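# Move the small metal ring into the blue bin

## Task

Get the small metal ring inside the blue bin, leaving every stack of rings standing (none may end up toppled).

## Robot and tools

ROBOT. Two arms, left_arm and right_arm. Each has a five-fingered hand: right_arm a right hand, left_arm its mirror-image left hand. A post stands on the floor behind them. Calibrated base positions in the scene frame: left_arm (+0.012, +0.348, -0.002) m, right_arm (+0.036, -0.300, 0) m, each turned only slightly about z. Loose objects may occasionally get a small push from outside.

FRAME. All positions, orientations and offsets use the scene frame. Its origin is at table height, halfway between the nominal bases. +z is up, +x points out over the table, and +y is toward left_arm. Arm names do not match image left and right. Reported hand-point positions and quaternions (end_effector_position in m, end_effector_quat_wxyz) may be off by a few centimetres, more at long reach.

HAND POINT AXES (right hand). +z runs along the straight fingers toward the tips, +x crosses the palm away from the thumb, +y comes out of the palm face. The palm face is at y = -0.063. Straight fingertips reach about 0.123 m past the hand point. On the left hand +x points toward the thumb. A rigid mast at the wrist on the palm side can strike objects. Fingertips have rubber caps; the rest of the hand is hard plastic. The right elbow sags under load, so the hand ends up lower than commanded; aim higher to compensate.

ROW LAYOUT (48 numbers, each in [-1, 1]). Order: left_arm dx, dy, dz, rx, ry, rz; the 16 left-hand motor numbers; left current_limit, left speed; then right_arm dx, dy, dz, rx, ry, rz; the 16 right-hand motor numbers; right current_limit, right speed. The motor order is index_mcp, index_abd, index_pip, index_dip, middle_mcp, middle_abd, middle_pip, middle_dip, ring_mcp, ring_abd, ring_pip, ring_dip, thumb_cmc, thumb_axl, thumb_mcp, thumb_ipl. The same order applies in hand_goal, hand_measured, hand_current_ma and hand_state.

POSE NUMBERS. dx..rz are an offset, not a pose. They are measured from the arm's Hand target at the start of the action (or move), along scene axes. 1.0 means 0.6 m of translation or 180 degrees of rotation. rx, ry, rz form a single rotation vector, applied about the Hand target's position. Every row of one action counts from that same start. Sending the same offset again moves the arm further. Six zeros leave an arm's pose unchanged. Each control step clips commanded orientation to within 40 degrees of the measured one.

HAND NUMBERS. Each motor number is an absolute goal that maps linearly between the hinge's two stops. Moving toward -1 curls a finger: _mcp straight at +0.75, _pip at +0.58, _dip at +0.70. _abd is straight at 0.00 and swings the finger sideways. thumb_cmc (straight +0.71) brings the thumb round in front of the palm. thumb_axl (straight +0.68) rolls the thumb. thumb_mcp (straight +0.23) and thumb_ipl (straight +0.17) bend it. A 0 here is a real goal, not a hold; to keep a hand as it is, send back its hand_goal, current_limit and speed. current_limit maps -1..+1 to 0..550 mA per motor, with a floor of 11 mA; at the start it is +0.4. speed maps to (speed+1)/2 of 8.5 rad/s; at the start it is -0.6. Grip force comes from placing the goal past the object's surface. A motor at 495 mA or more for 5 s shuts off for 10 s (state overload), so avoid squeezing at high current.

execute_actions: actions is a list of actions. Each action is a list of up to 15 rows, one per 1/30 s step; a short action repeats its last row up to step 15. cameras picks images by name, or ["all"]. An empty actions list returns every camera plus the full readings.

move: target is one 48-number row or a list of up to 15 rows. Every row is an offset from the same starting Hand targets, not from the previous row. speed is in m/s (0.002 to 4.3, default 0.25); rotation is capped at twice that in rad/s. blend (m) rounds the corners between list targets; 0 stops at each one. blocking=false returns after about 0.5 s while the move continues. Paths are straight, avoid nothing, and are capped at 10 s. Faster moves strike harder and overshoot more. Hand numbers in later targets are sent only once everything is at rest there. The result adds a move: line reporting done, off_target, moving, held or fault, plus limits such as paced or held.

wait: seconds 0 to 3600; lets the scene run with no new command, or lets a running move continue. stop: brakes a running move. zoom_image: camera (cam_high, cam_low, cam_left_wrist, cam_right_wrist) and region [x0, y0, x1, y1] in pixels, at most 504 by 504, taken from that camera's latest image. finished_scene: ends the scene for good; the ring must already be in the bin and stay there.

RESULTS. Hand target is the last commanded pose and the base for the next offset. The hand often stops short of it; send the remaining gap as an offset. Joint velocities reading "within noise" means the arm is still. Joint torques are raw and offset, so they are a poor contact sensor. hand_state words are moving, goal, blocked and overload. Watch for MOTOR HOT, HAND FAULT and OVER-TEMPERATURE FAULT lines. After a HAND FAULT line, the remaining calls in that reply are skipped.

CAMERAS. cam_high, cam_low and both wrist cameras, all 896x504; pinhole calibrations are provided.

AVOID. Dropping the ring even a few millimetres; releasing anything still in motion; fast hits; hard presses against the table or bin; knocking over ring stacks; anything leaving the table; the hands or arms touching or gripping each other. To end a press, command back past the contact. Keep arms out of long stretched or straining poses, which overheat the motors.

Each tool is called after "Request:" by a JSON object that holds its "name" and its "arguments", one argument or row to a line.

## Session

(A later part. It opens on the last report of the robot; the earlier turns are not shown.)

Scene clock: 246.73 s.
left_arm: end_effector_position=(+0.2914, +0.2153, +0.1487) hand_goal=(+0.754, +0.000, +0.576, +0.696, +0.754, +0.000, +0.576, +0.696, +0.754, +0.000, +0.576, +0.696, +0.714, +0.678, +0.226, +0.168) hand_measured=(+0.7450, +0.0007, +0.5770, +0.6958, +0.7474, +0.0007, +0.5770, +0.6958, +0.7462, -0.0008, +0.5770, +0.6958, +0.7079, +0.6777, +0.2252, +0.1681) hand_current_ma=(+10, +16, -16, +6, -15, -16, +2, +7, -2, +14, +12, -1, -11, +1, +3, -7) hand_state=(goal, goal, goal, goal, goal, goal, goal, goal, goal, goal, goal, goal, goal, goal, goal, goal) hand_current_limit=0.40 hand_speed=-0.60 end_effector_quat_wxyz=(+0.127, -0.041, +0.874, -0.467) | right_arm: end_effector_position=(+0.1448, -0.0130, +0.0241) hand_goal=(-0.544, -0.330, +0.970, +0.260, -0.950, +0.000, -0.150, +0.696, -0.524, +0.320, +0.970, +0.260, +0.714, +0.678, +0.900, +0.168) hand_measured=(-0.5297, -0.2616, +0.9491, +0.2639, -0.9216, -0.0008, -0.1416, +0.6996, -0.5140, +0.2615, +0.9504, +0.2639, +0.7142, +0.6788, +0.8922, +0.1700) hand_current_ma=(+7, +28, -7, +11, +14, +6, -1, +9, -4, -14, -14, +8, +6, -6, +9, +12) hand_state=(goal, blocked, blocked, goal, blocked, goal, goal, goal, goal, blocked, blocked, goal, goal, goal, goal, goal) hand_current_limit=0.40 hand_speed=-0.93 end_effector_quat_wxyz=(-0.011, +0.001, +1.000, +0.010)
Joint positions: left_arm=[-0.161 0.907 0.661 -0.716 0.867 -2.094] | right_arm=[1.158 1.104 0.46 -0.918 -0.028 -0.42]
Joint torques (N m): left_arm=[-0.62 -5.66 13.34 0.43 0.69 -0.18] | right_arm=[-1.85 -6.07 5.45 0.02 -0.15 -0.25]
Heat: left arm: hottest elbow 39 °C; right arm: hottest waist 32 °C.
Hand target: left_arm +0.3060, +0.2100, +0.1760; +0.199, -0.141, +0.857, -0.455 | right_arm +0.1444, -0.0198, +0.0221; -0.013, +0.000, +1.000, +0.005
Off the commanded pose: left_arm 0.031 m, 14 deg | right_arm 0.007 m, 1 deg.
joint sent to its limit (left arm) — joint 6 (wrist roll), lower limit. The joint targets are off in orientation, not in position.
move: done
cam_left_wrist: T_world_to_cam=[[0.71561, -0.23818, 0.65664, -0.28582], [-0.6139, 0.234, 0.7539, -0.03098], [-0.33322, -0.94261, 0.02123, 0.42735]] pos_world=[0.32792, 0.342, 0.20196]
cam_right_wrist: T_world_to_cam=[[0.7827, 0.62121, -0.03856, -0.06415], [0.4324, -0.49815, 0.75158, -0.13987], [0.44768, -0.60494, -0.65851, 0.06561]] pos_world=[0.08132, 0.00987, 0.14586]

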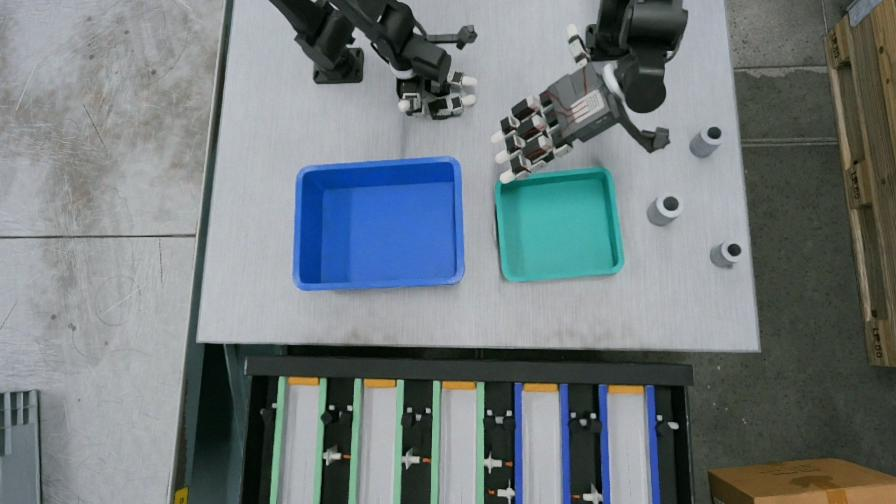

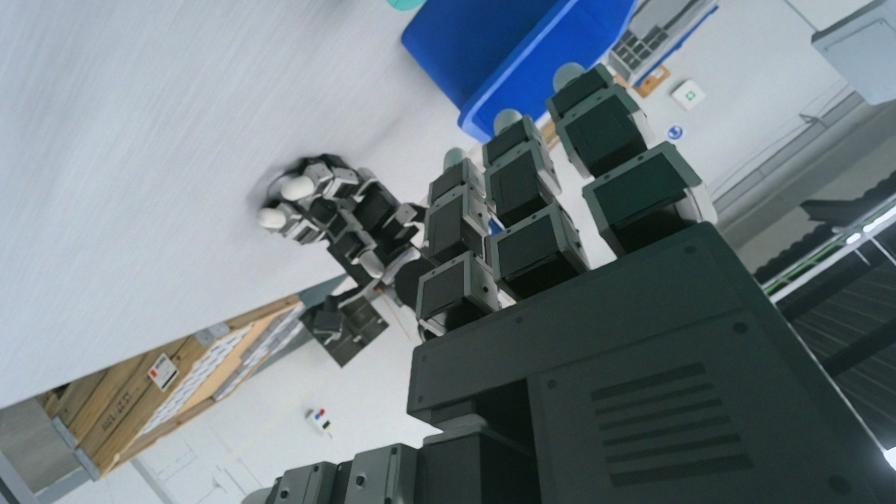

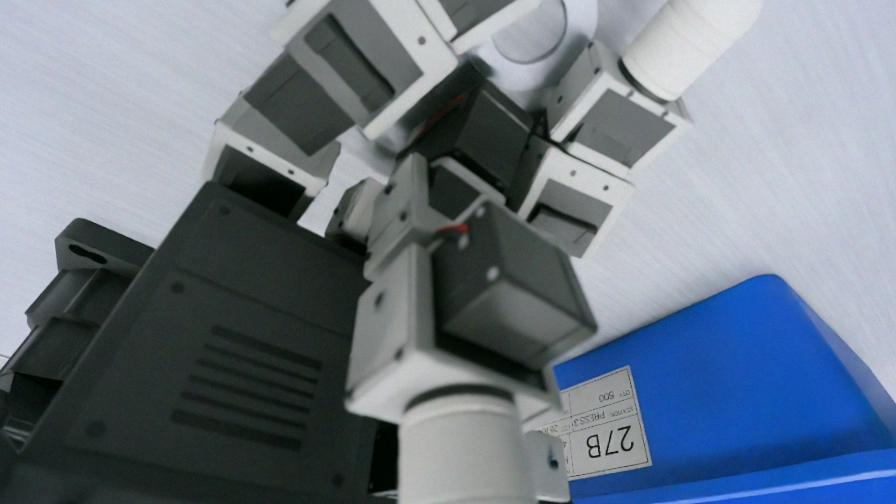

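Request:
{"name": "move", "arguments": {
  "target": [
    [0,0,0,0,0,0,0.754,0,0.576,0.696,0.754,0,0.576,0.696,0.754,0,0.576,0.696,0.714,0.678,0.226,0.168,0.4,-0.6,0.0,-0.0,0.0,0,0,0,-0.545,-0.45,0.97,0.26,-0.95,0,-0.15,0.696,-0.525,0.45,0.97,0.26,0.714,0.678,0.9,0.168,0.4,-0.93]
  ],
  "speed": 0.03,
  "cameras": ["cam_high","cam_left_wrist","cam_right_wrist"]
}}

Request:
{"name": "zoom_image", "arguments": {
  "camera": "cam_right_wrist",
  "region": [340, 0, 740, 280]
}}

Request:
{"name": "zoom_image", "arguments": {
  "camera": "cam_high",
  "region": [430, 60, 500, 130]
}}

Scene clock: 247.43 s.
left_arm: end_effector_position=(+0.2914, +0.2153, +0.1487) hand_goal=(+0.754, +0.000, +0.576, +0.696, +0.754, +0.000, +0.576, +0.696, +0.754, +0.000, +0.576, +0.696, +0.714, +0.678, +0.226, +0.168) hand_measured=(+0.7450, +0.0007, +0.5770, +0.6958, +0.7462, -0.0008, +0.5770, +0.6958, +0.7462, -0.0008, +0.5770, +0.6958, +0.7079, +0.6777, +0.2242, +0.1681) hand_current_ma=(+0, +3, -22, +0, -24, -3, +11, +3, -8, +2, +4, -9, -10, -3, +2, -4) hand_state=(goal, goal, goal, goal, goal, goal, goal, goal, goal, goal, goal, goal, goal, goal, goal, goal) hand_current_limit=0.40 hand_speed=-0.60 end_effector_quat_wxyz=(+0.127, -0.041, +0.874, -0.467) | right_arm: end_effector_position=(+0.1448, -0.0130, +0.0241) hand_goal=(-0.544, -0.450, +0.970, +0.260, -0.950, +0.000, -0.150, +0.696, -0.524, +0.450, +0.970, +0.260, +0.714, +0.678, +0.900, +0.168) hand_measured=(-0.5309, -0.2689, +0.9491, +0.2626, -0.9216, +0.0007, -0.1429, +0.6996, -0.5140, +0.2761, +0.9504, +0.2626, +0.7129, +0.6798, +0.8932, +0.1691) hand_current_ma=(-2, +133, +2, -3, +3, -5, +11, +15, -8, -113, +4, +13, -12, +5, +4, +8) hand_state=(goal, blocked, blocked, goal, blocked, goal, goal, goal, goal, moving, goal, goal, goal, goal, goal, goal) hand_current_limit=0.40 hand_speed=-0.93 end_effector_quat_wxyz=(-0.011, +0.001, +1.000, +0.010)
Joint positions: left_arm=[-0.161 0.907 0.661 -0.716 0.867 -2.094] | right_arm=[1.158 1.104 0.46 -0.918 -0.028 -0.42]
Joint torques (N m): left_arm=[-0.73 -5.89 13.09 0.51 0.67 -0.18] | right_arm=[-1.26 -6.07 5.16 0.16 -0.13 -0.19]
Heat: left arm: hottest elbow 39 °C; right arm: hottest waist 32 °C.
Hand target: left_arm +0.3060, +0.2100, +0.1760; +0.199, -0.141, +0.857, -0.455 | right_arm +0.1444, -0.0198, +0.0221; -0.013, +0.000, +1.000, +0.005
Off the commanded pose: left_arm 0.031 m, 14 deg | right_arm 0.007 m, 1 deg.
joint sent to its limit (left arm) — joint 6 (wrist roll), lower limit. The joint targets are off in orientation, not in position.
move: done
cam_left_wrist: T_world_to_cam=[[0.71561, -0.23818, 0.65664, -0.28582], [-0.6139, 0.234, 0.7539, -0.03098], [-0.33322, -0.94261, 0.02123, 0.42735]] pos_world=[0.32792, 0.342, 0.20196]
cam_right_wrist: T_world_to_cam=[[0.7827, 0.62121, -0.03856, -0.06415], [0.4324, -0.49815, 0.75158, -0.13987], [0.44768, -0.60494, -0.65851, 0.06561]] pos_world=[0.08132, 0.00987, 0.14586]

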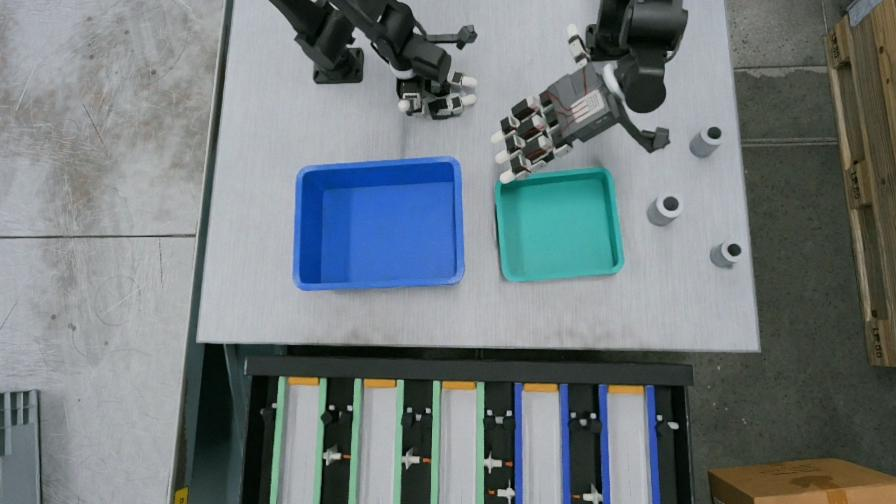

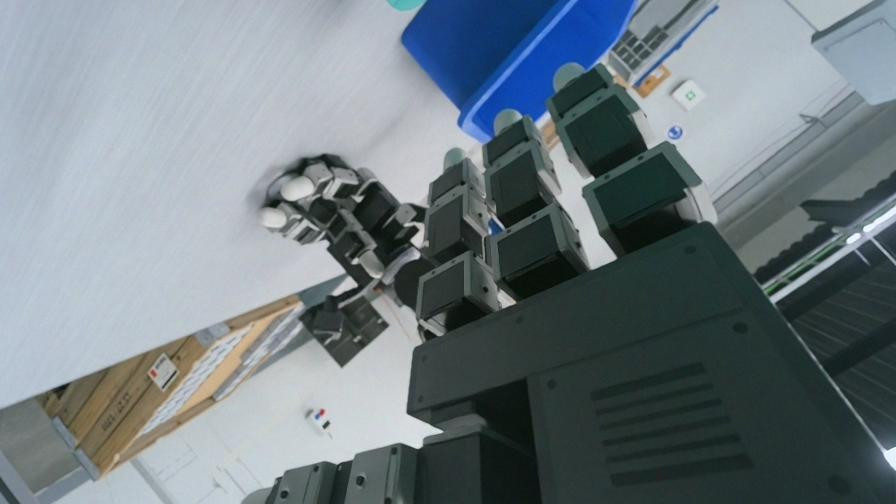

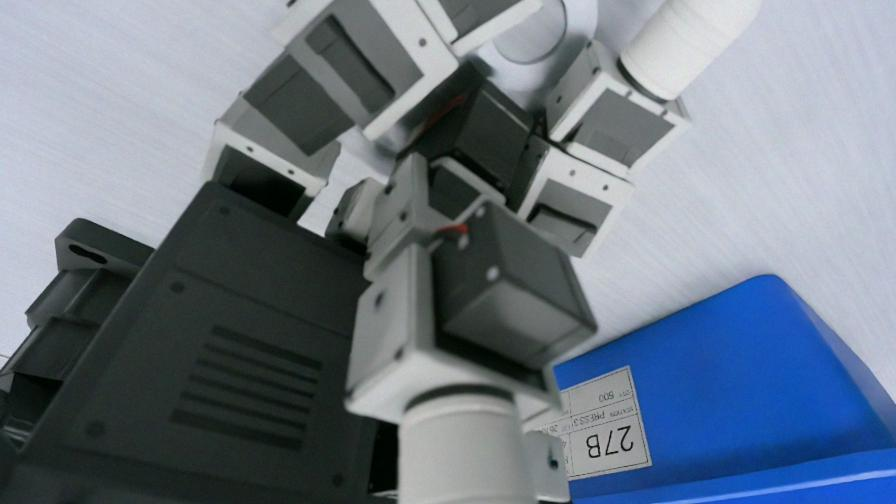

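Scaled by 1.260 from the camera's image (finer frame: 1280x720).

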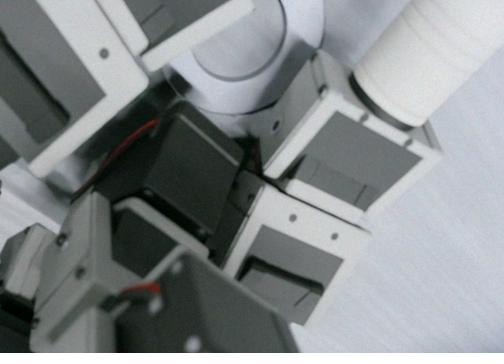

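Scaled by 7.200 from the camera's image (finer frame: 1280x720).

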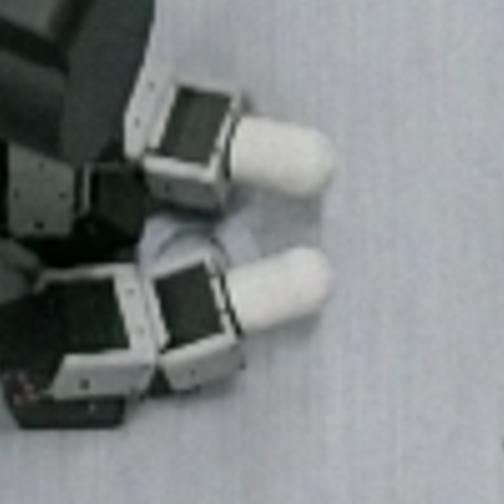

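Request:
{"name": "move", "arguments": {
  "target": [
    [0,0,0,0,0,0,0.754,0,0.576,0.696,0.754,0,0.576,0.696,0.754,0,0.576,0.696,0.714,0.678,0.226,0.168,0.4,-0.6,0.0,-0.0,0.0,0,0,0,-0.545,-0.55,0.97,0.26,-0.95,0,-0.15,0.696,-0.525,0.55,0.97,0.26,0.714,0.678,0.9,0.168,0.4,-0.93]
  ],
  "speed": 0.03,
  "cameras": ["cam_high","cam_left_wrist","cam_right_wrist"]
}}

Request:
{"name": "zoom_image", "arguments": {
  "camera": "cam_right_wrist",
  "region": [340, 0, 740, 280]
}}

Request:
{"name": "zoom_image", "arguments": {
  "camera": "cam_left_wrist",
  "region": [230, 120, 350, 260]
}}

Scene clock: 248.07 s.
left_arm: end_effector_position=(+0.2914, +0.2153, +0.1487) hand_goal=(+0.754, +0.000, +0.576, +0.696, +0.754, +0.000, +0.576, +0.696, +0.754, +0.000, +0.576, +0.696, +0.714, +0.678, +0.226, +0.168) hand_measured=(+0.7450, +0.0007, +0.5770, +0.6958, +0.7462, +0.0007, +0.5770, +0.6958, +0.7474, +0.0007, +0.5770, +0.6958, +0.7079, +0.6777, +0.2252, +0.1672) hand_current_ma=(-11, +4, -19, +8, -11, +17, +13, +13, -1, +12, -1, -4, -4, -2, -5, -6) hand_state=(goal, goal, goal, goal, goal, goal, goal, goal, goal, goal, goal, goal, goal, goal, goal, goal) hand_current_limit=0.40 hand_speed=-0.60 end_effector_quat_wxyz=(+0.127, -0.041, +0.874, -0.467) | right_arm: end_effector_position=(+0.1448, -0.0130, +0.0243) hand_goal=(-0.544, -0.550, +0.970, +0.260, -0.950, +0.000, -0.150, +0.696, -0.524, +0.550, +0.970, +0.260, +0.714, +0.678, +0.900, +0.168) hand_measured=(-0.5297, -0.2689, +0.9491, +0.2639, -0.9204, -0.0008, -0.1429, +0.7009, -0.5140, +0.2878, +0.9504, +0.2626, +0.7129, +0.6809, +0.8922, +0.1691) hand_current_ma=(+16, +239, +10, -12, +18, -1, +8, +16, +2, -218, -3, -8, +16, +2, -3, +3) hand_state=(goal, blocked, blocked, goal, blocked, goal, goal, goal, goal, blocked, goal, goal, goal, goal, goal, goal) hand_current_limit=0.40 hand_speed=-0.93 end_effector_quat_wxyz=(-0.011, +0.001, +1.000, +0.010)
Joint positions: left_arm=[-0.161 0.907 0.661 -0.716 0.867 -2.094] | right_arm=[1.158 1.104 0.46 -0.918 -0.028 -0.42]
Joint torques (N m): left_arm=[-0.62 -5.66 13.19 0.43 0.69 -0.15] | right_arm=[-0.91 -6.12 5.42 0.05 -0.17 -0.25]
Heat: left arm: hottest elbow 39 °C; right arm: hottest waist 32 °C.
Hand target: left_arm +0.3060, +0.2100, +0.1760; +0.199, -0.141, +0.857, -0.455 | right_arm +0.1444, -0.0198, +0.0221; -0.013, +0.000, +1.000, +0.005
Off the commanded pose: left_arm 0.031 m, 14 deg | right_arm 0.007 m, 1 deg.
joint sent to its limit (left arm) — joint 6 (wrist roll), lower limit. The joint targets are off in orientation, not in position.
move: done
cam_left_wrist: T_world_to_cam=[[0.71561, -0.23818, 0.65664, -0.28582], [-0.6139, 0.234, 0.7539, -0.03098], [-0.33322, -0.94261, 0.02123, 0.42735]] pos_world=[0.32792, 0.342, 0.20196]
cam_right_wrist: T_world_to_cam=[[0.78276, 0.62115, -0.03817, -0.06421], [0.43219, -0.49845, 0.75151, -0.13991], [0.44778, -0.60475, -0.65862, 0.06568]] pos_world=[0.08132, 0.00987, 0.14596]

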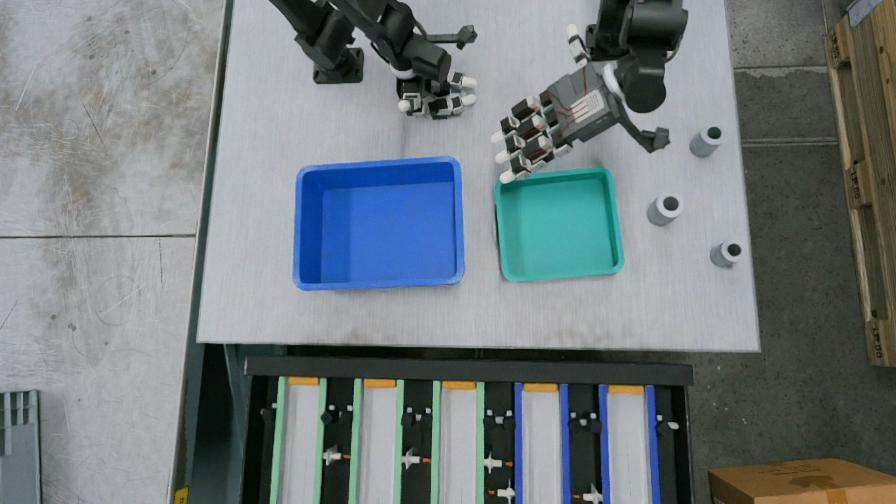

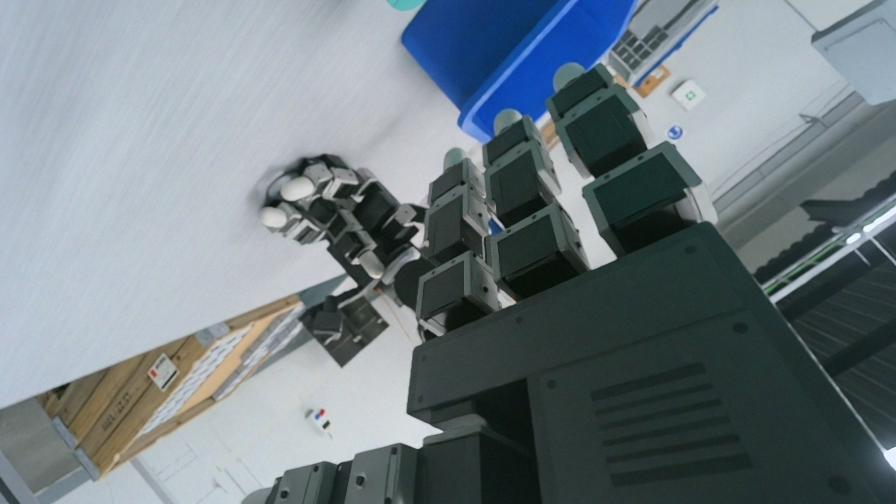

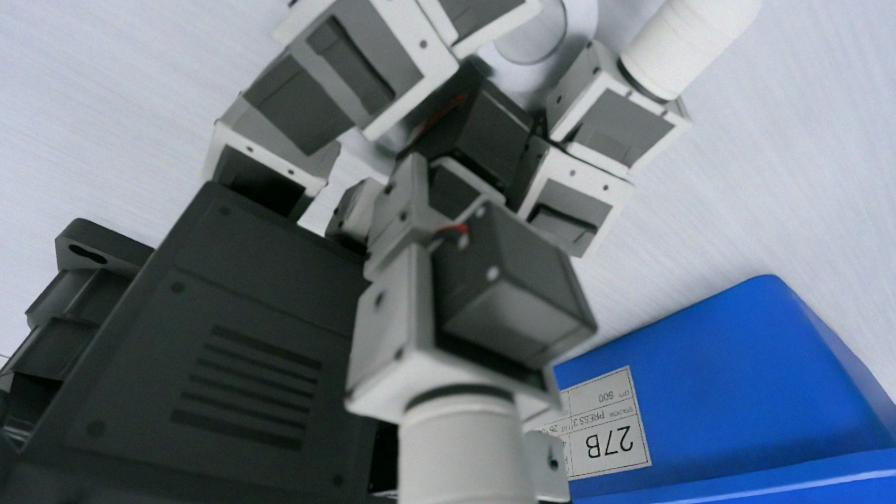

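Scaled by 1.260 from the camera's image (finer frame: 1280x720).

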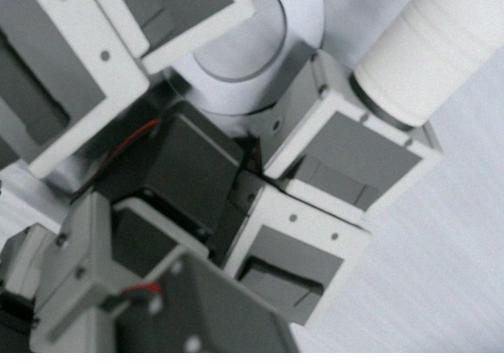

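Scaled by 3.600 from the camera's image (finer frame: 1280x720).

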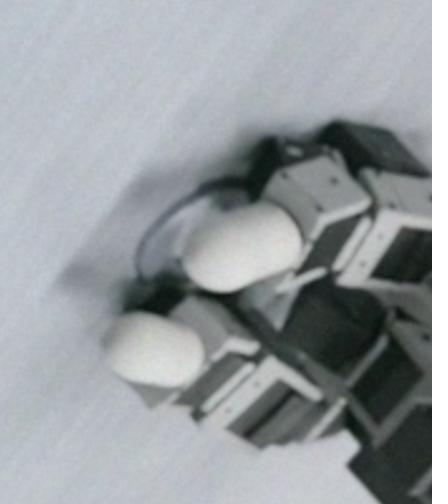

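Request:
{"name": "move", "arguments": {
  "target": [
    [0,0,0,0,0,0,0.754,0,0.576,0.696,0.754,0,0.576,0.696,0.754,0,0.576,0.696,0.714,0.678,0.226,0.168,0.4,-0.6,0.0,-0.0,0.0,0,0,0,-0.59,-0.55,0.97,0.26,-0.95,0,-0.15,0.696,-0.575,0.55,0.97,0.26,0.714,0.678,0.9,0.168,0.4,-0.95]
  ],
  "speed": 0.03,
  "cameras": ["cam_high","cam_left_wrist","cam_right_wrist"]
}}

Request:
{"name": "zoom_image", "arguments": {
  "camera": "cam_right_wrist",
  "region": [340, 0, 740, 280]
}}

Request:
{"name": "zoom_image", "arguments": {
  "camera": "cam_left_wrist",
  "region": [230, 120, 350, 260]
}}

Scene clock: 249.17 s.
left_arm: end_effector_position=(+0.2914, +0.2153, +0.1487) hand_goal=(+0.754, +0.000, +0.576, +0.696, +0.754, +0.000, +0.576, +0.696, +0.754, +0.000, +0.576, +0.696, +0.714, +0.678, +0.226, +0.168) hand_measured=(+0.7450, +0.0007, +0.5770, +0.6958, +0.7462, -0.0008, +0.5757, +0.6958, +0.7474, +0.0007, +0.5770, +0.6958, +0.7079, +0.6777, +0.2252, +0.1672) hand_current_ma=(-2, +22, -12, +1, -10, +9, +6, +6, +4, +28, -10, +0, -18, -5, +1, -8) hand_state=(goal, goal, goal, goal, goal, goal, goal, goal, goal, goal, goal, goal, goal, goal, goal, goal) hand_current_limit=0.40 hand_speed=-0.60 end_effector_quat_wxyz=(+0.127, -0.041, +0.874, -0.467) | right_arm: end_effector_position=(+0.1448, -0.0130, +0.0243) hand_goal=(-0.590, -0.550, +0.970, +0.260, -0.950, +0.000, -0.150, +0.696, -0.574, +0.550, +0.970, +0.260, +0.714, +0.678, +0.900, +0.168) hand_measured=(-0.5683, -0.2689, +0.9491, +0.2639, -0.9204, -0.0008, -0.1429, +0.7009, -0.5297, +0.3054, +0.9504, +0.2626, +0.7142, +0.6788, +0.8932, +0.1710) hand_current_ma=(+15, +265, +6, -11, +14, +3, +9, +7, +23, -202, +3, +5, -2, +4, -2, +24) hand_state=(moving, blocked, blocked, goal, blocked, goal, goal, goal, blocked, blocked, goal, goal, goal, goal, goal, goal) hand_current_limit=0.40 hand_speed=-0.95 end_effector_quat_wxyz=(-0.011, +0.001, +1.000, +0.010)
Joint positions: left_arm=[-0.161 0.907 0.661 -0.716 0.867 -2.094] | right_arm=[1.158 1.104 0.46 -0.918 -0.028 -0.42]
Joint torques (N m): left_arm=[-0.91 -5.54 13.27 0.39 0.68 -0.14] | right_arm=[-2.49 -6.3 5.31 0.13 -0.15 -0.19]
Heat: left arm: hottest elbow 40 °C; right arm: hottest waist 32 °C.
Hand target: left_arm +0.3060, +0.2100, +0.1760; +0.199, -0.141, +0.857, -0.455 | right_arm +0.1444, -0.0198, +0.0221; -0.013, +0.000, +1.000, +0.005
Off the commanded pose: left_arm 0.031 m, 14 deg | right_arm 0.007 m, 1 deg.
joint sent to its limit (left arm) — joint 6 (wrist roll), lower limit. The joint targets are off in orientation, not in position.
move: done
cam_left_wrist: T_world_to_cam=[[0.71561, -0.23818, 0.65664, -0.28582], [-0.6139, 0.234, 0.7539, -0.03098], [-0.33322, -0.94261, 0.02123, 0.42735]] pos_world=[0.32792, 0.342, 0.20196]
cam_right_wrist: T_world_to_cam=[[0.78251, 0.62147, -0.03819, -0.06419], [0.43241, -0.49828, 0.75149, -0.13993], [0.448, -0.60456, -0.65864, 0.06567]] pos_world=[0.08132, 0.00987, 0.14596]

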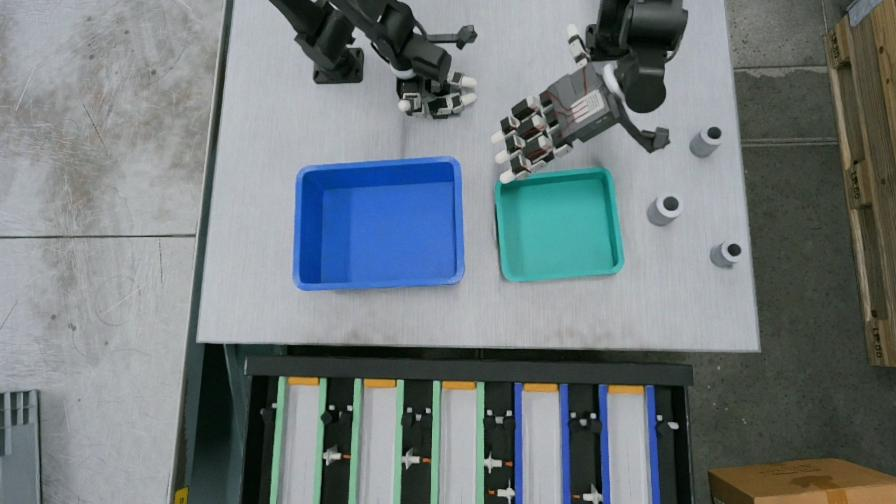

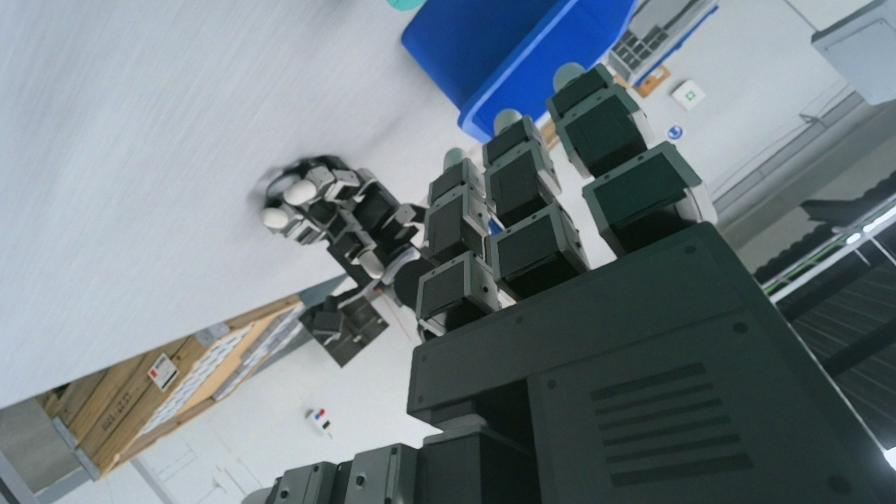

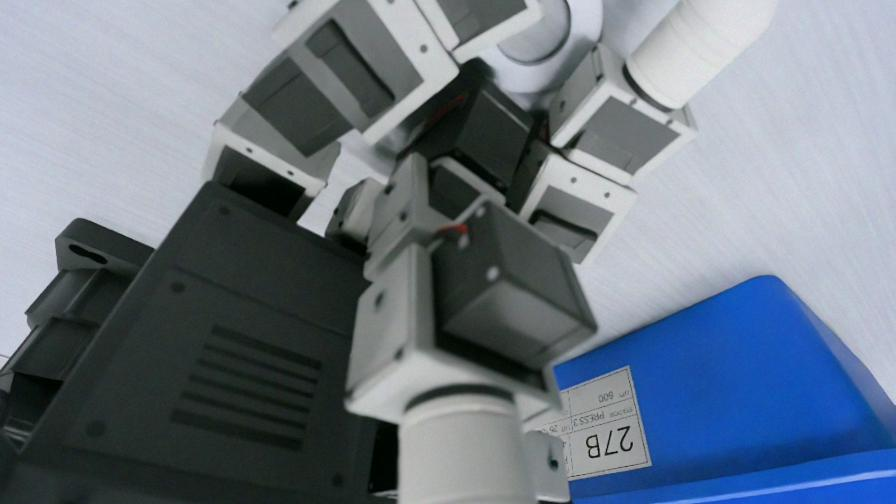

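Scaled by 1.260 from the camera's image (finer frame: 1280x720).

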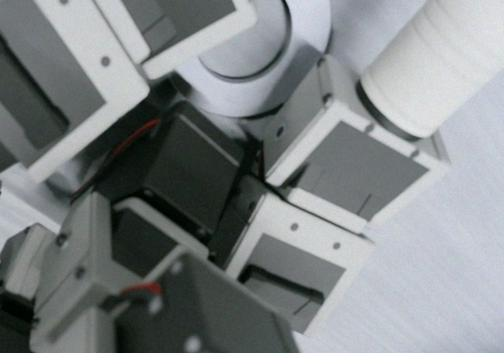

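Scaled by 3.600 from the camera's image (finer frame: 1280x720).

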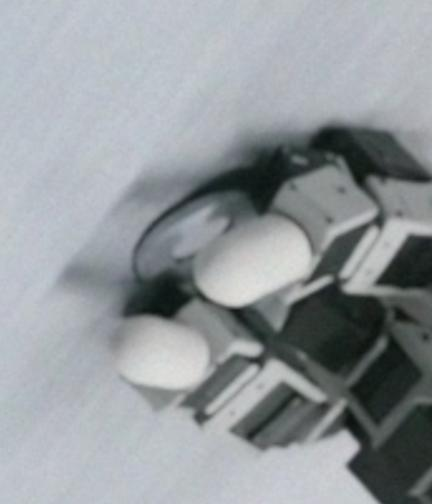

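Request:
{"name": "move", "arguments": {
  "target": [
    [0,0,0,0,0,0,0.754,0,0.576,0.696,0.754,0,0.576,0.696,0.754,0,0.576,0.696,0.714,0.678,0.226,0.168,0.4,-0.6,0.0,-0.0,0.0,0,0,0,-0.59,-0.55,0.97,0.26,-0.95,0,-0.15,0.696,-0.595,0.55,0.97,0.26,0.714,0.678,0.9,0.168,0.4,-0.95]
  ],
  "speed": 0.03,
  "cameras": ["cam_high","cam_left_wrist","cam_right_wrist"]
}}

Request:
{"name": "zoom_image", "arguments": {
  "camera": "cam_right_wrist",
  "region": [340, 0, 740, 280]
}}

Request:
{"name": "zoom_image", "arguments": {
  "camera": "cam_left_wrist",
  "region": [230, 120, 350, 260]
}}

Scene clock: 249.90 s.
left_arm: end_effector_position=(+0.2914, +0.2153, +0.1487) hand_goal=(+0.754, +0.000, +0.576, +0.696, +0.754, +0.000, +0.576, +0.696, +0.754, +0.000, +0.576, +0.696, +0.714, +0.678, +0.226, +0.168) hand_measured=(+0.7450, -0.0008, +0.5770, +0.6958, +0.7474, -0.0008, +0.5770, +0.6958, +0.7462, -0.0008, +0.5770, +0.6958, +0.7079, +0.6777, +0.2252, +0.1681) hand_current_ma=(-8, +5, -3, +4, -15, -2, +12, +5, +0, +15, -3, +7, -15, -14, -3, -2) hand_state=(goal, goal, goal, goal, goal, goal, goal, goal, goal, goal, goal, goal, goal, goal, goal, goal) hand_current_limit=0.40 hand_speed=-0.60 end_effector_quat_wxyz=(+0.127, -0.041, +0.874, -0.467) | right_arm: end_effector_position=(+0.1444, -0.0138, +0.0235) hand_goal=(-0.590, -0.550, +0.970, +0.260, -0.950, +0.000, -0.150, +0.696, -0.594, +0.550, +0.970, +0.260, +0.714, +0.678, +0.900, +0.168) hand_measured=(-0.5719, -0.3788, +0.9465, +0.2613, -0.9216, -0.0008, -0.1429, +0.7009, -0.5622, +0.4212, +0.9478, +0.2601, +0.7129, +0.6798, +0.8932, +0.1700) hand_current_ma=(+16, +113, +18, -4, +22, -7, +7, +27, +21, -75, -2, +9, -3, -6, +0, +0) hand_state=(goal, blocked, blocked, goal, blocked, goal, goal, goal, blocked, blocked, blocked, goal, goal, goal, goal, goal) hand_current_limit=0.40 hand_speed=-0.95 end_effector_quat_wxyz=(-0.011, +0.001, +1.000, +0.009)
Joint positions: left_arm=[-0.161 0.907 0.661 -0.716 0.867 -2.094] | right_arm=[1.158 1.104 0.458 -0.918 -0.028 -0.42]
Joint torques (N m): left_arm=[-1.44 -5.54 13.23 0.38 0.68 -0.2] | right_arm=[-1.26 -6.07 5.55 -0.01 -0.13 -0.21]
Heat: left arm: hottest elbow 40 °C; right arm: hottest waist 32 °C.
Hand target: left_arm +0.3060, +0.2100, +0.1760; +0.199, -0.141, +0.857, -0.455 | right_arm +0.1444, -0.0198, +0.0221; -0.013, +0.000, +1.000, +0.005
Off the commanded pose: left_arm 0.031 m, 14 deg | right_arm 0.006 m, 1 deg.
joint sent to its limit (left arm) — joint 6 (wrist roll), lower limit. The joint targets are off in orientation, not in position.
move: done
cam_left_wrist: T_world_to_cam=[[0.71561, -0.23818, 0.65664, -0.28582], [-0.6139, 0.234, 0.7539, -0.03098], [-0.33322, -0.94261, 0.02123, 0.42735]] pos_world=[0.32792, 0.342, 0.20196]
cam_right_wrist: T_world_to_cam=[[0.78248, 0.62139, -0.03985, -0.06337], [0.43299, -0.49701, 0.752, -0.1397], [0.44748, -0.60568, -0.65796, 0.06493]] pos_world=[0.08102, 0.00927, 0.14525]

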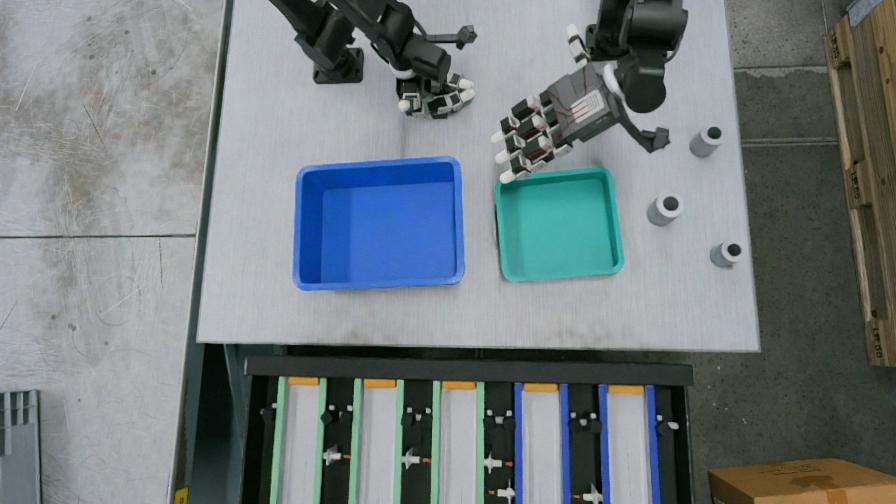

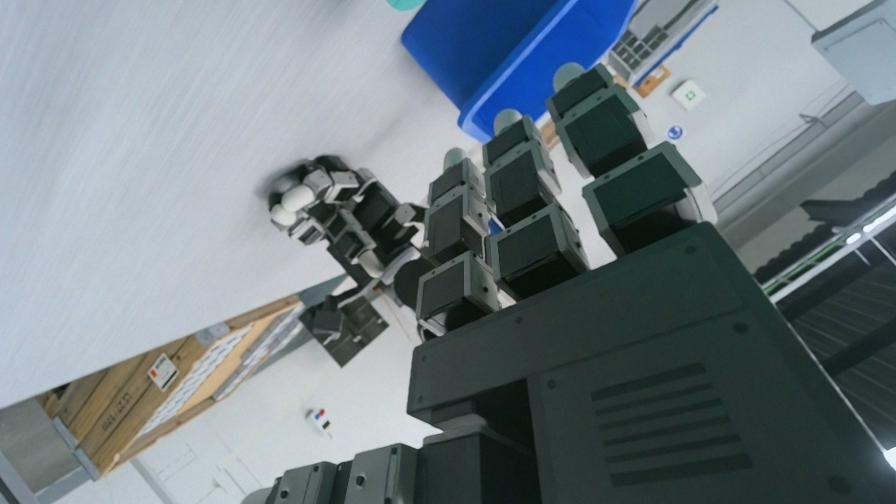

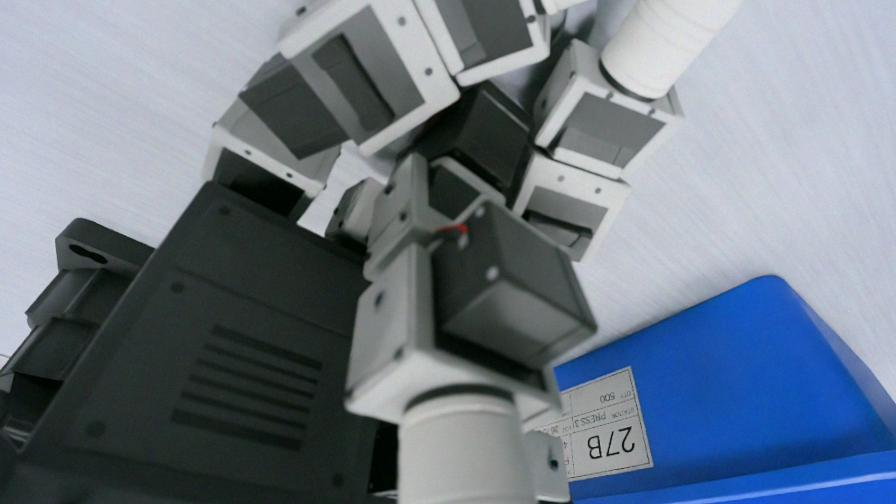

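Scaled by 1.260 from the camera's image (finer frame: 1280x720).

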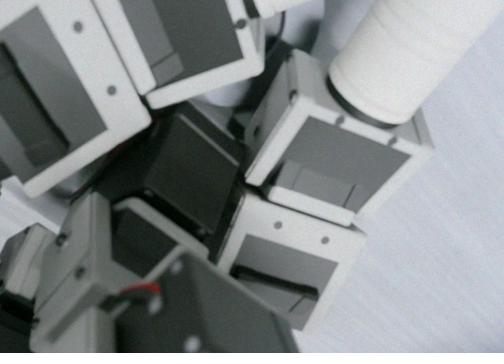

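Scaled by 3.600 from the camera's image (finer frame: 1280x720).

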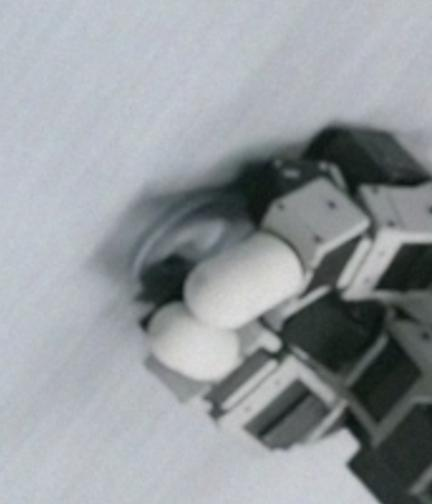

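Request:
{"name": "move", "arguments": {
  "target": [
    [0,0,0,0,0,0,0.754,0,0.576,0.696,0.754,0,0.576,0.696,0.754,0,0.576,0.696,0.714,0.678,0.226,0.168,0.4,-0.6,0.0,-0.0,0.0,0,0,0,-0.60,0.0,0.97,0.26,-0.95,0,-0.15,0.696,-0.58,0.0,0.97,0.26,0.714,0.678,0.9,0.168,0.4,-0.9]
  ],
  "speed": 0.03,
  "cameras": ["cam_high","cam_left_wrist","cam_right_wrist"]
}}

Request:
{"name": "zoom_image", "arguments": {
  "camera": "cam_right_wrist",
  "region": [340, 0, 740, 280]
}}

Request:
{"name": "zoom_image", "arguments": {
  "camera": "cam_high",
  "region": [430, 60, 500, 130]
}}

Scene clock: 252.53 s.
left_arm: end_effector_position=(+0.2914, +0.2153, +0.1487) hand_goal=(+0.754, +0.000, +0.576, +0.696, +0.754, +0.000, +0.576, +0.696, +0.754, +0.000, +0.576, +0.696, +0.714, +0.678, +0.226, +0.168) hand_measured=(+0.7450, -0.0008, +0.5770, +0.6971, +0.7474, -0.0008, +0.5757, +0.6958, +0.7462, +0.0007, +0.5770, +0.6971, +0.7079, +0.6767, +0.2252, +0.1681) hand_current_ma=(-17, +5, -5, +7, -7, +19, +24, +1, +2, +3, +7, +12, -7, +4, -9, -9) hand_state=(goal, goal, goal, goal, goal, goal, goal, goal, goal, goal, goal, goal, goal, goal, goal, goal) hand_current_limit=0.40 hand_speed=-0.60 end_effector_quat_wxyz=(+0.127, -0.041, +0.874, -0.467) | right_arm: end_effector_position=(+0.1444, -0.0138, +0.0235) hand_goal=(-0.600, +0.000, +0.970, +0.260, -0.950, +0.000, -0.150, +0.696, -0.580, +0.000, +0.970, +0.260, +0.714, +0.678, +0.900, +0.168) hand_measured=(-0.5707, -0.0081, +0.9683, +0.2626, -0.9216, -0.0008, -0.1429, +0.7009, -0.5622, +0.0065, +0.9709, +0.2601, +0.7142, +0.6798, +0.8922, +0.1700) hand_current_ma=(+16, +3, +3, -2, +19, +4, +0, +2, +0, +8, +11, +3, -2, +2, -8, +18) hand_state=(blocked, goal, goal, goal, blocked, goal, goal, goal, goal, goal, goal, goal, goal, goal, goal, goal) hand_current_limit=0.40 hand_speed=-0.90 end_effector_quat_wxyz=(-0.011, +0.001, +1.000, +0.009)
Joint positions: left_arm=[-0.161 0.907 0.661 -0.716 0.867 -2.094] | right_arm=[1.158 1.104 0.458 -0.918 -0.028 -0.42]
Joint torques (N m): left_arm=[-0.38 -5.42 13.12 0.44 0.7 -0.14] | right_arm=[-1.32 -5.95 5.42 -0.09 -0.11 -0.22]
Heat: left arm: hottest elbow 40 °C; right arm: hottest waist 32 °C.
Hand target: left_arm +0.3060, +0.2100, +0.1760; +0.199, -0.141, +0.857, -0.455 | right_arm +0.1444, -0.0198, +0.0221; -0.013, +0.000, +1.000, +0.005
Off the commanded pose: left_arm 0.031 m, 14 deg | right_arm 0.006 m, 1 deg.
joint sent to its limit (left arm) — joint 6 (wrist roll), lower limit. The joint targets are off in orientation, not in position.
move: done
cam_left_wrist: T_world_to_cam=[[0.71561, -0.23818, 0.65664, -0.28582], [-0.6139, 0.234, 0.7539, -0.03098], [-0.33322, -0.94261, 0.02123, 0.42735]] pos_world=[0.32792, 0.342, 0.20196]
cam_right_wrist: T_world_to_cam=[[0.78248, 0.62139, -0.03985, -0.06337], [0.43299, -0.49701, 0.752, -0.1397], [0.44748, -0.60568, -0.65796, 0.06493]] pos_world=[0.08102, 0.00927, 0.14525]

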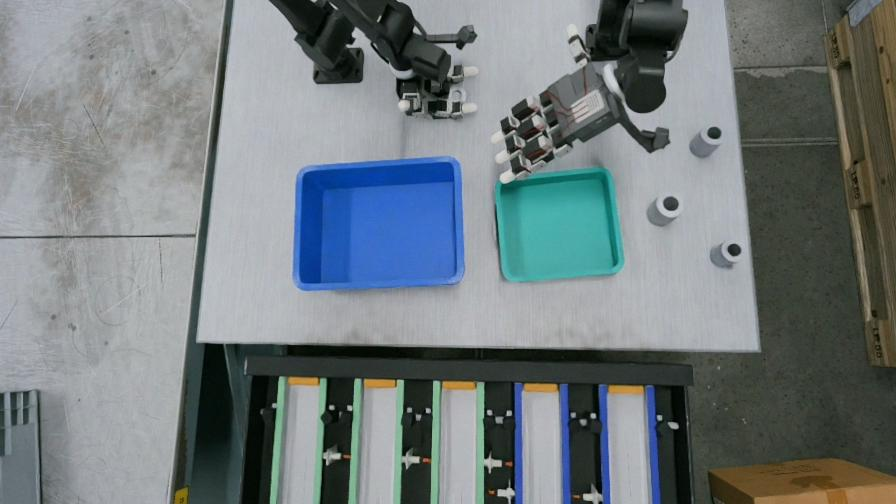

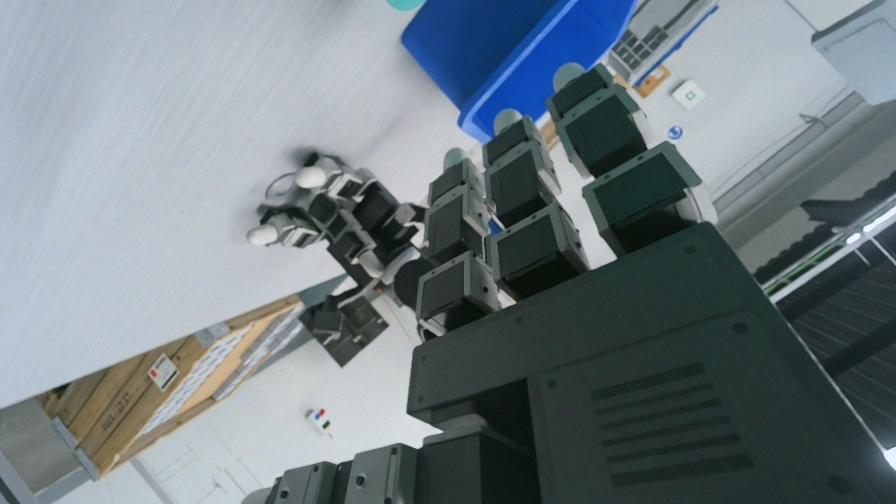

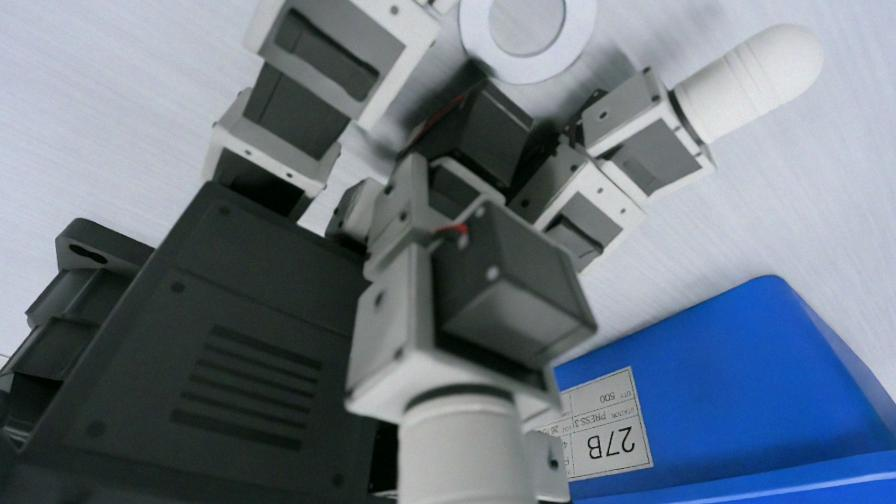

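Scaled by 1.260 from the camera's image (finer frame: 1280x720).

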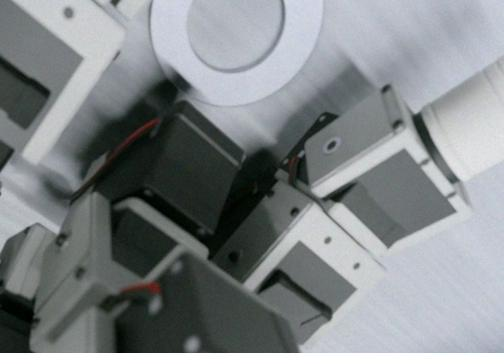

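Scaled by 7.200 from the camera's image (finer frame: 1280x720).

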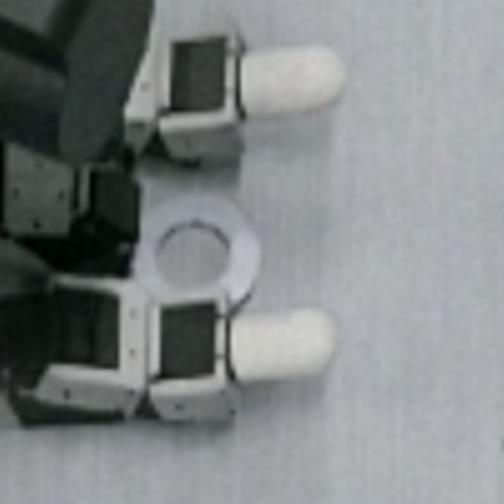

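Request:
{"name": "move", "arguments": {
  "target": [
    [0,0,0,0,0,0,0.754,0,0.576,0.696,0.754,0,0.576,0.696,0.754,0,0.576,0.696,0.714,0.678,0.226,0.168,0.4,-0.6,0.0092,0.021,0.02,0.00875,-0.0038,0,-0.60,0.0,0.97,0.26,-0.95,0,-0.15,0.696,-0.58,0.0,0.97,0.26,0.714,0.678,0.9,0.168,0.4,-0.9]
  ],
  "speed": 0.03,
  "cameras": []
}}

Scene clock: 253.57 s.
left_arm: end_effector_position=(+0.2914, +0.2153, +0.1487) hand_goal=(+0.754, +0.000, +0.576, +0.696, +0.754, +0.000, +0.576, +0.696, +0.754, +0.000, +0.576, +0.696, +0.714, +0.678, +0.226, +0.168) hand_measured=(+0.7450, -0.0008, +0.5770, +0.6958, +0.7462, +0.0007, +0.5770, +0.6958, +0.7462, +0.0007, +0.5770, +0.6958, +0.7067, +0.6777, +0.2252, +0.1681) hand_current_ma=(-4, +2, -1, +10, -15, +2, +10, +29, -5, +12, +7, +3, -21, -5, +0, -13) hand_state=(goal, goal, goal, goal, goal, goal, goal, goal, goal, goal, goal, goal, goal, goal, goal, goal) hand_current_limit=0.40 hand_speed=-0.60 end_effector_quat_wxyz=(+0.127, -0.041, +0.874, -0.467) | right_arm: end_effector_position=(+0.1444, -0.0138, +0.0235) hand_goal=(-0.600, +0.000, +0.970, +0.260, -0.950, +0.000, -0.150, +0.696, -0.580, +0.000, +0.970, +0.260, +0.714, +0.678, +0.900, +0.168) hand_measured=(-0.5707, -0.0096, +0.9696, +0.2639, -0.9216, -0.0008, -0.1429, +0.6996, -0.5610, +0.0065, +0.9709, +0.2601, +0.7129, +0.6798, +0.8932, +0.1691) hand_current_ma=(+26, +5, +10, +7, +18, -12, +2, +17, +6, +11, +8, -20, -6, -3, +3, +6) hand_state=(blocked, goal, goal, goal, blocked, goal, goal, goal, goal, goal, goal, goal, goal, goal, goal, goal) hand_current_limit=0.40 hand_speed=-0.90 end_effector_quat_wxyz=(-0.011, +0.001, +1.000, +0.009)
Joint positions: left_arm=[-0.161 0.907 0.661 -0.716 0.867 -2.094] | right_arm=[1.158 1.104 0.458 -0.918 -0.028 -0.42]
Joint torques (N m): left_arm=[-0.26 -5.19 13.23 0.38 0.64 -0.17] | right_arm=[-0.91 -6.24 7.47 -0.01 -0.17 -0.21]
Heat: left arm: hottest elbow 40 °C; right arm: hottest waist 32 °C.
Hand target: left_arm +0.3060, +0.2100, +0.1760; +0.199, -0.141, +0.857, -0.455 | right_arm +0.1499, -0.0072, +0.0341; -0.007, +0.000, +1.000, +0.019
Off the commanded pose: left_arm 0.031 m, 14 deg | right_arm 0.014 m, 1 deg.
joint sent to its limit (left arm) — joint 6 (wrist roll), lower limit. The joint targets are off in orientation, not in position.
move: off_target (right_arm)

Request:
{"name": "move", "arguments": {
  "target": [
    [0,0,0,0,0,0,0.754,0,0.576,0.696,0.754,0,0.576,0.696,0.754,0,0.576,0.696,0.714,0.678,0.226,0.168,0.4,-0.6,0.0050,0.0115,0.011,0.0047,-0.0021,0,-0.60,0.0,0.97,0.26,-0.95,0,-0.15,0.696,-0.58,0.0,0.97,0.26,0.714,0.678,0.9,0.168,0.4,-0.9]
  ],
  "speed": 0.03,
  "cameras": []
}}

Scene clock: 254.27 s.
left_arm: end_effector_position=(+0.2914, +0.2153, +0.1487) hand_goal=(+0.754, +0.000, +0.576, +0.696, +0.754, +0.000, +0.576, +0.696, +0.754, +0.000, +0.576, +0.696, +0.714, +0.678, +0.226, +0.168) hand_measured=(+0.7462, +0.0007, +0.5770, +0.6958, +0.7462, +0.0007, +0.5757, +0.6958, +0.7462, +0.0007, +0.5770, +0.6971, +0.7079, +0.6767, +0.2252, +0.1681) hand_current_ma=(-13, +8, +4, +8, -31, -8, +16, +8, -7, +0, +17, -5, -4, -10, -2, -2) hand_state=(goal, goal, goal, goal, goal, goal, goal, goal, goal, goal, goal, goal, goal, goal, goal, goal) hand_current_limit=0.40 hand_speed=-0.60 end_effector_quat_wxyz=(+0.127, -0.041, +0.874, -0.467) | right_arm: end_effector_position=(+0.1444, -0.0137, +0.0238) hand_goal=(-0.600, +0.000, +0.970, +0.260, -0.950, +0.000, -0.150, +0.696, -0.580, +0.000, +0.970, +0.260, +0.714, +0.678, +0.900, +0.168) hand_measured=(-0.5719, -0.0081, +0.9696, +0.2639, -0.9204, -0.0008, -0.1429, +0.6996, -0.5622, +0.0080, +0.9696, +0.2601, +0.7142, +0.6798, +0.8932, +0.1700) hand_current_ma=(+22, +2, +15, -11, +11, +10, +5, +16, +13, +0, +5, +5, -3, +2, +5, +2) hand_state=(blocked, goal, goal, goal, blocked, goal, goal, goal, goal, goal, goal, goal, goal, goal, goal, goal) hand_current_limit=0.40 hand_speed=-0.90 end_effector_quat_wxyz=(-0.011, +0.001, +1.000, +0.010)
Joint positions: left_arm=[-0.161 0.907 0.661 -0.716 0.867 -2.094] | right_arm=[1.158 1.102 0.458 -0.918 -0.028 -0.42]
Joint torques (N m): left_arm=[-1.14 -5.77 13.16 0.4 0.67 -0.17] | right_arm=[-1.26 -6.07 8.69 -0.03 -0.14 -0.23]
Heat: left arm: hottest elbow 41 °C; right arm: hottest waist 32 °C.
Hand target: left_arm +0.3060, +0.2100, +0.1760; +0.199, -0.141, +0.857, -0.455 | right_arm +0.1529, -0.0003, +0.0407; -0.004, +0.000, +1.000, +0.026
Off the commanded pose: left_arm 0.031 m, 14 deg | right_arm 0.023 m, 2 deg.
joint sent to its limit (left arm) — joint 6 (wrist roll), lower limit. The joint targets are off in orientation, not in position.
move: off_target (right_arm)


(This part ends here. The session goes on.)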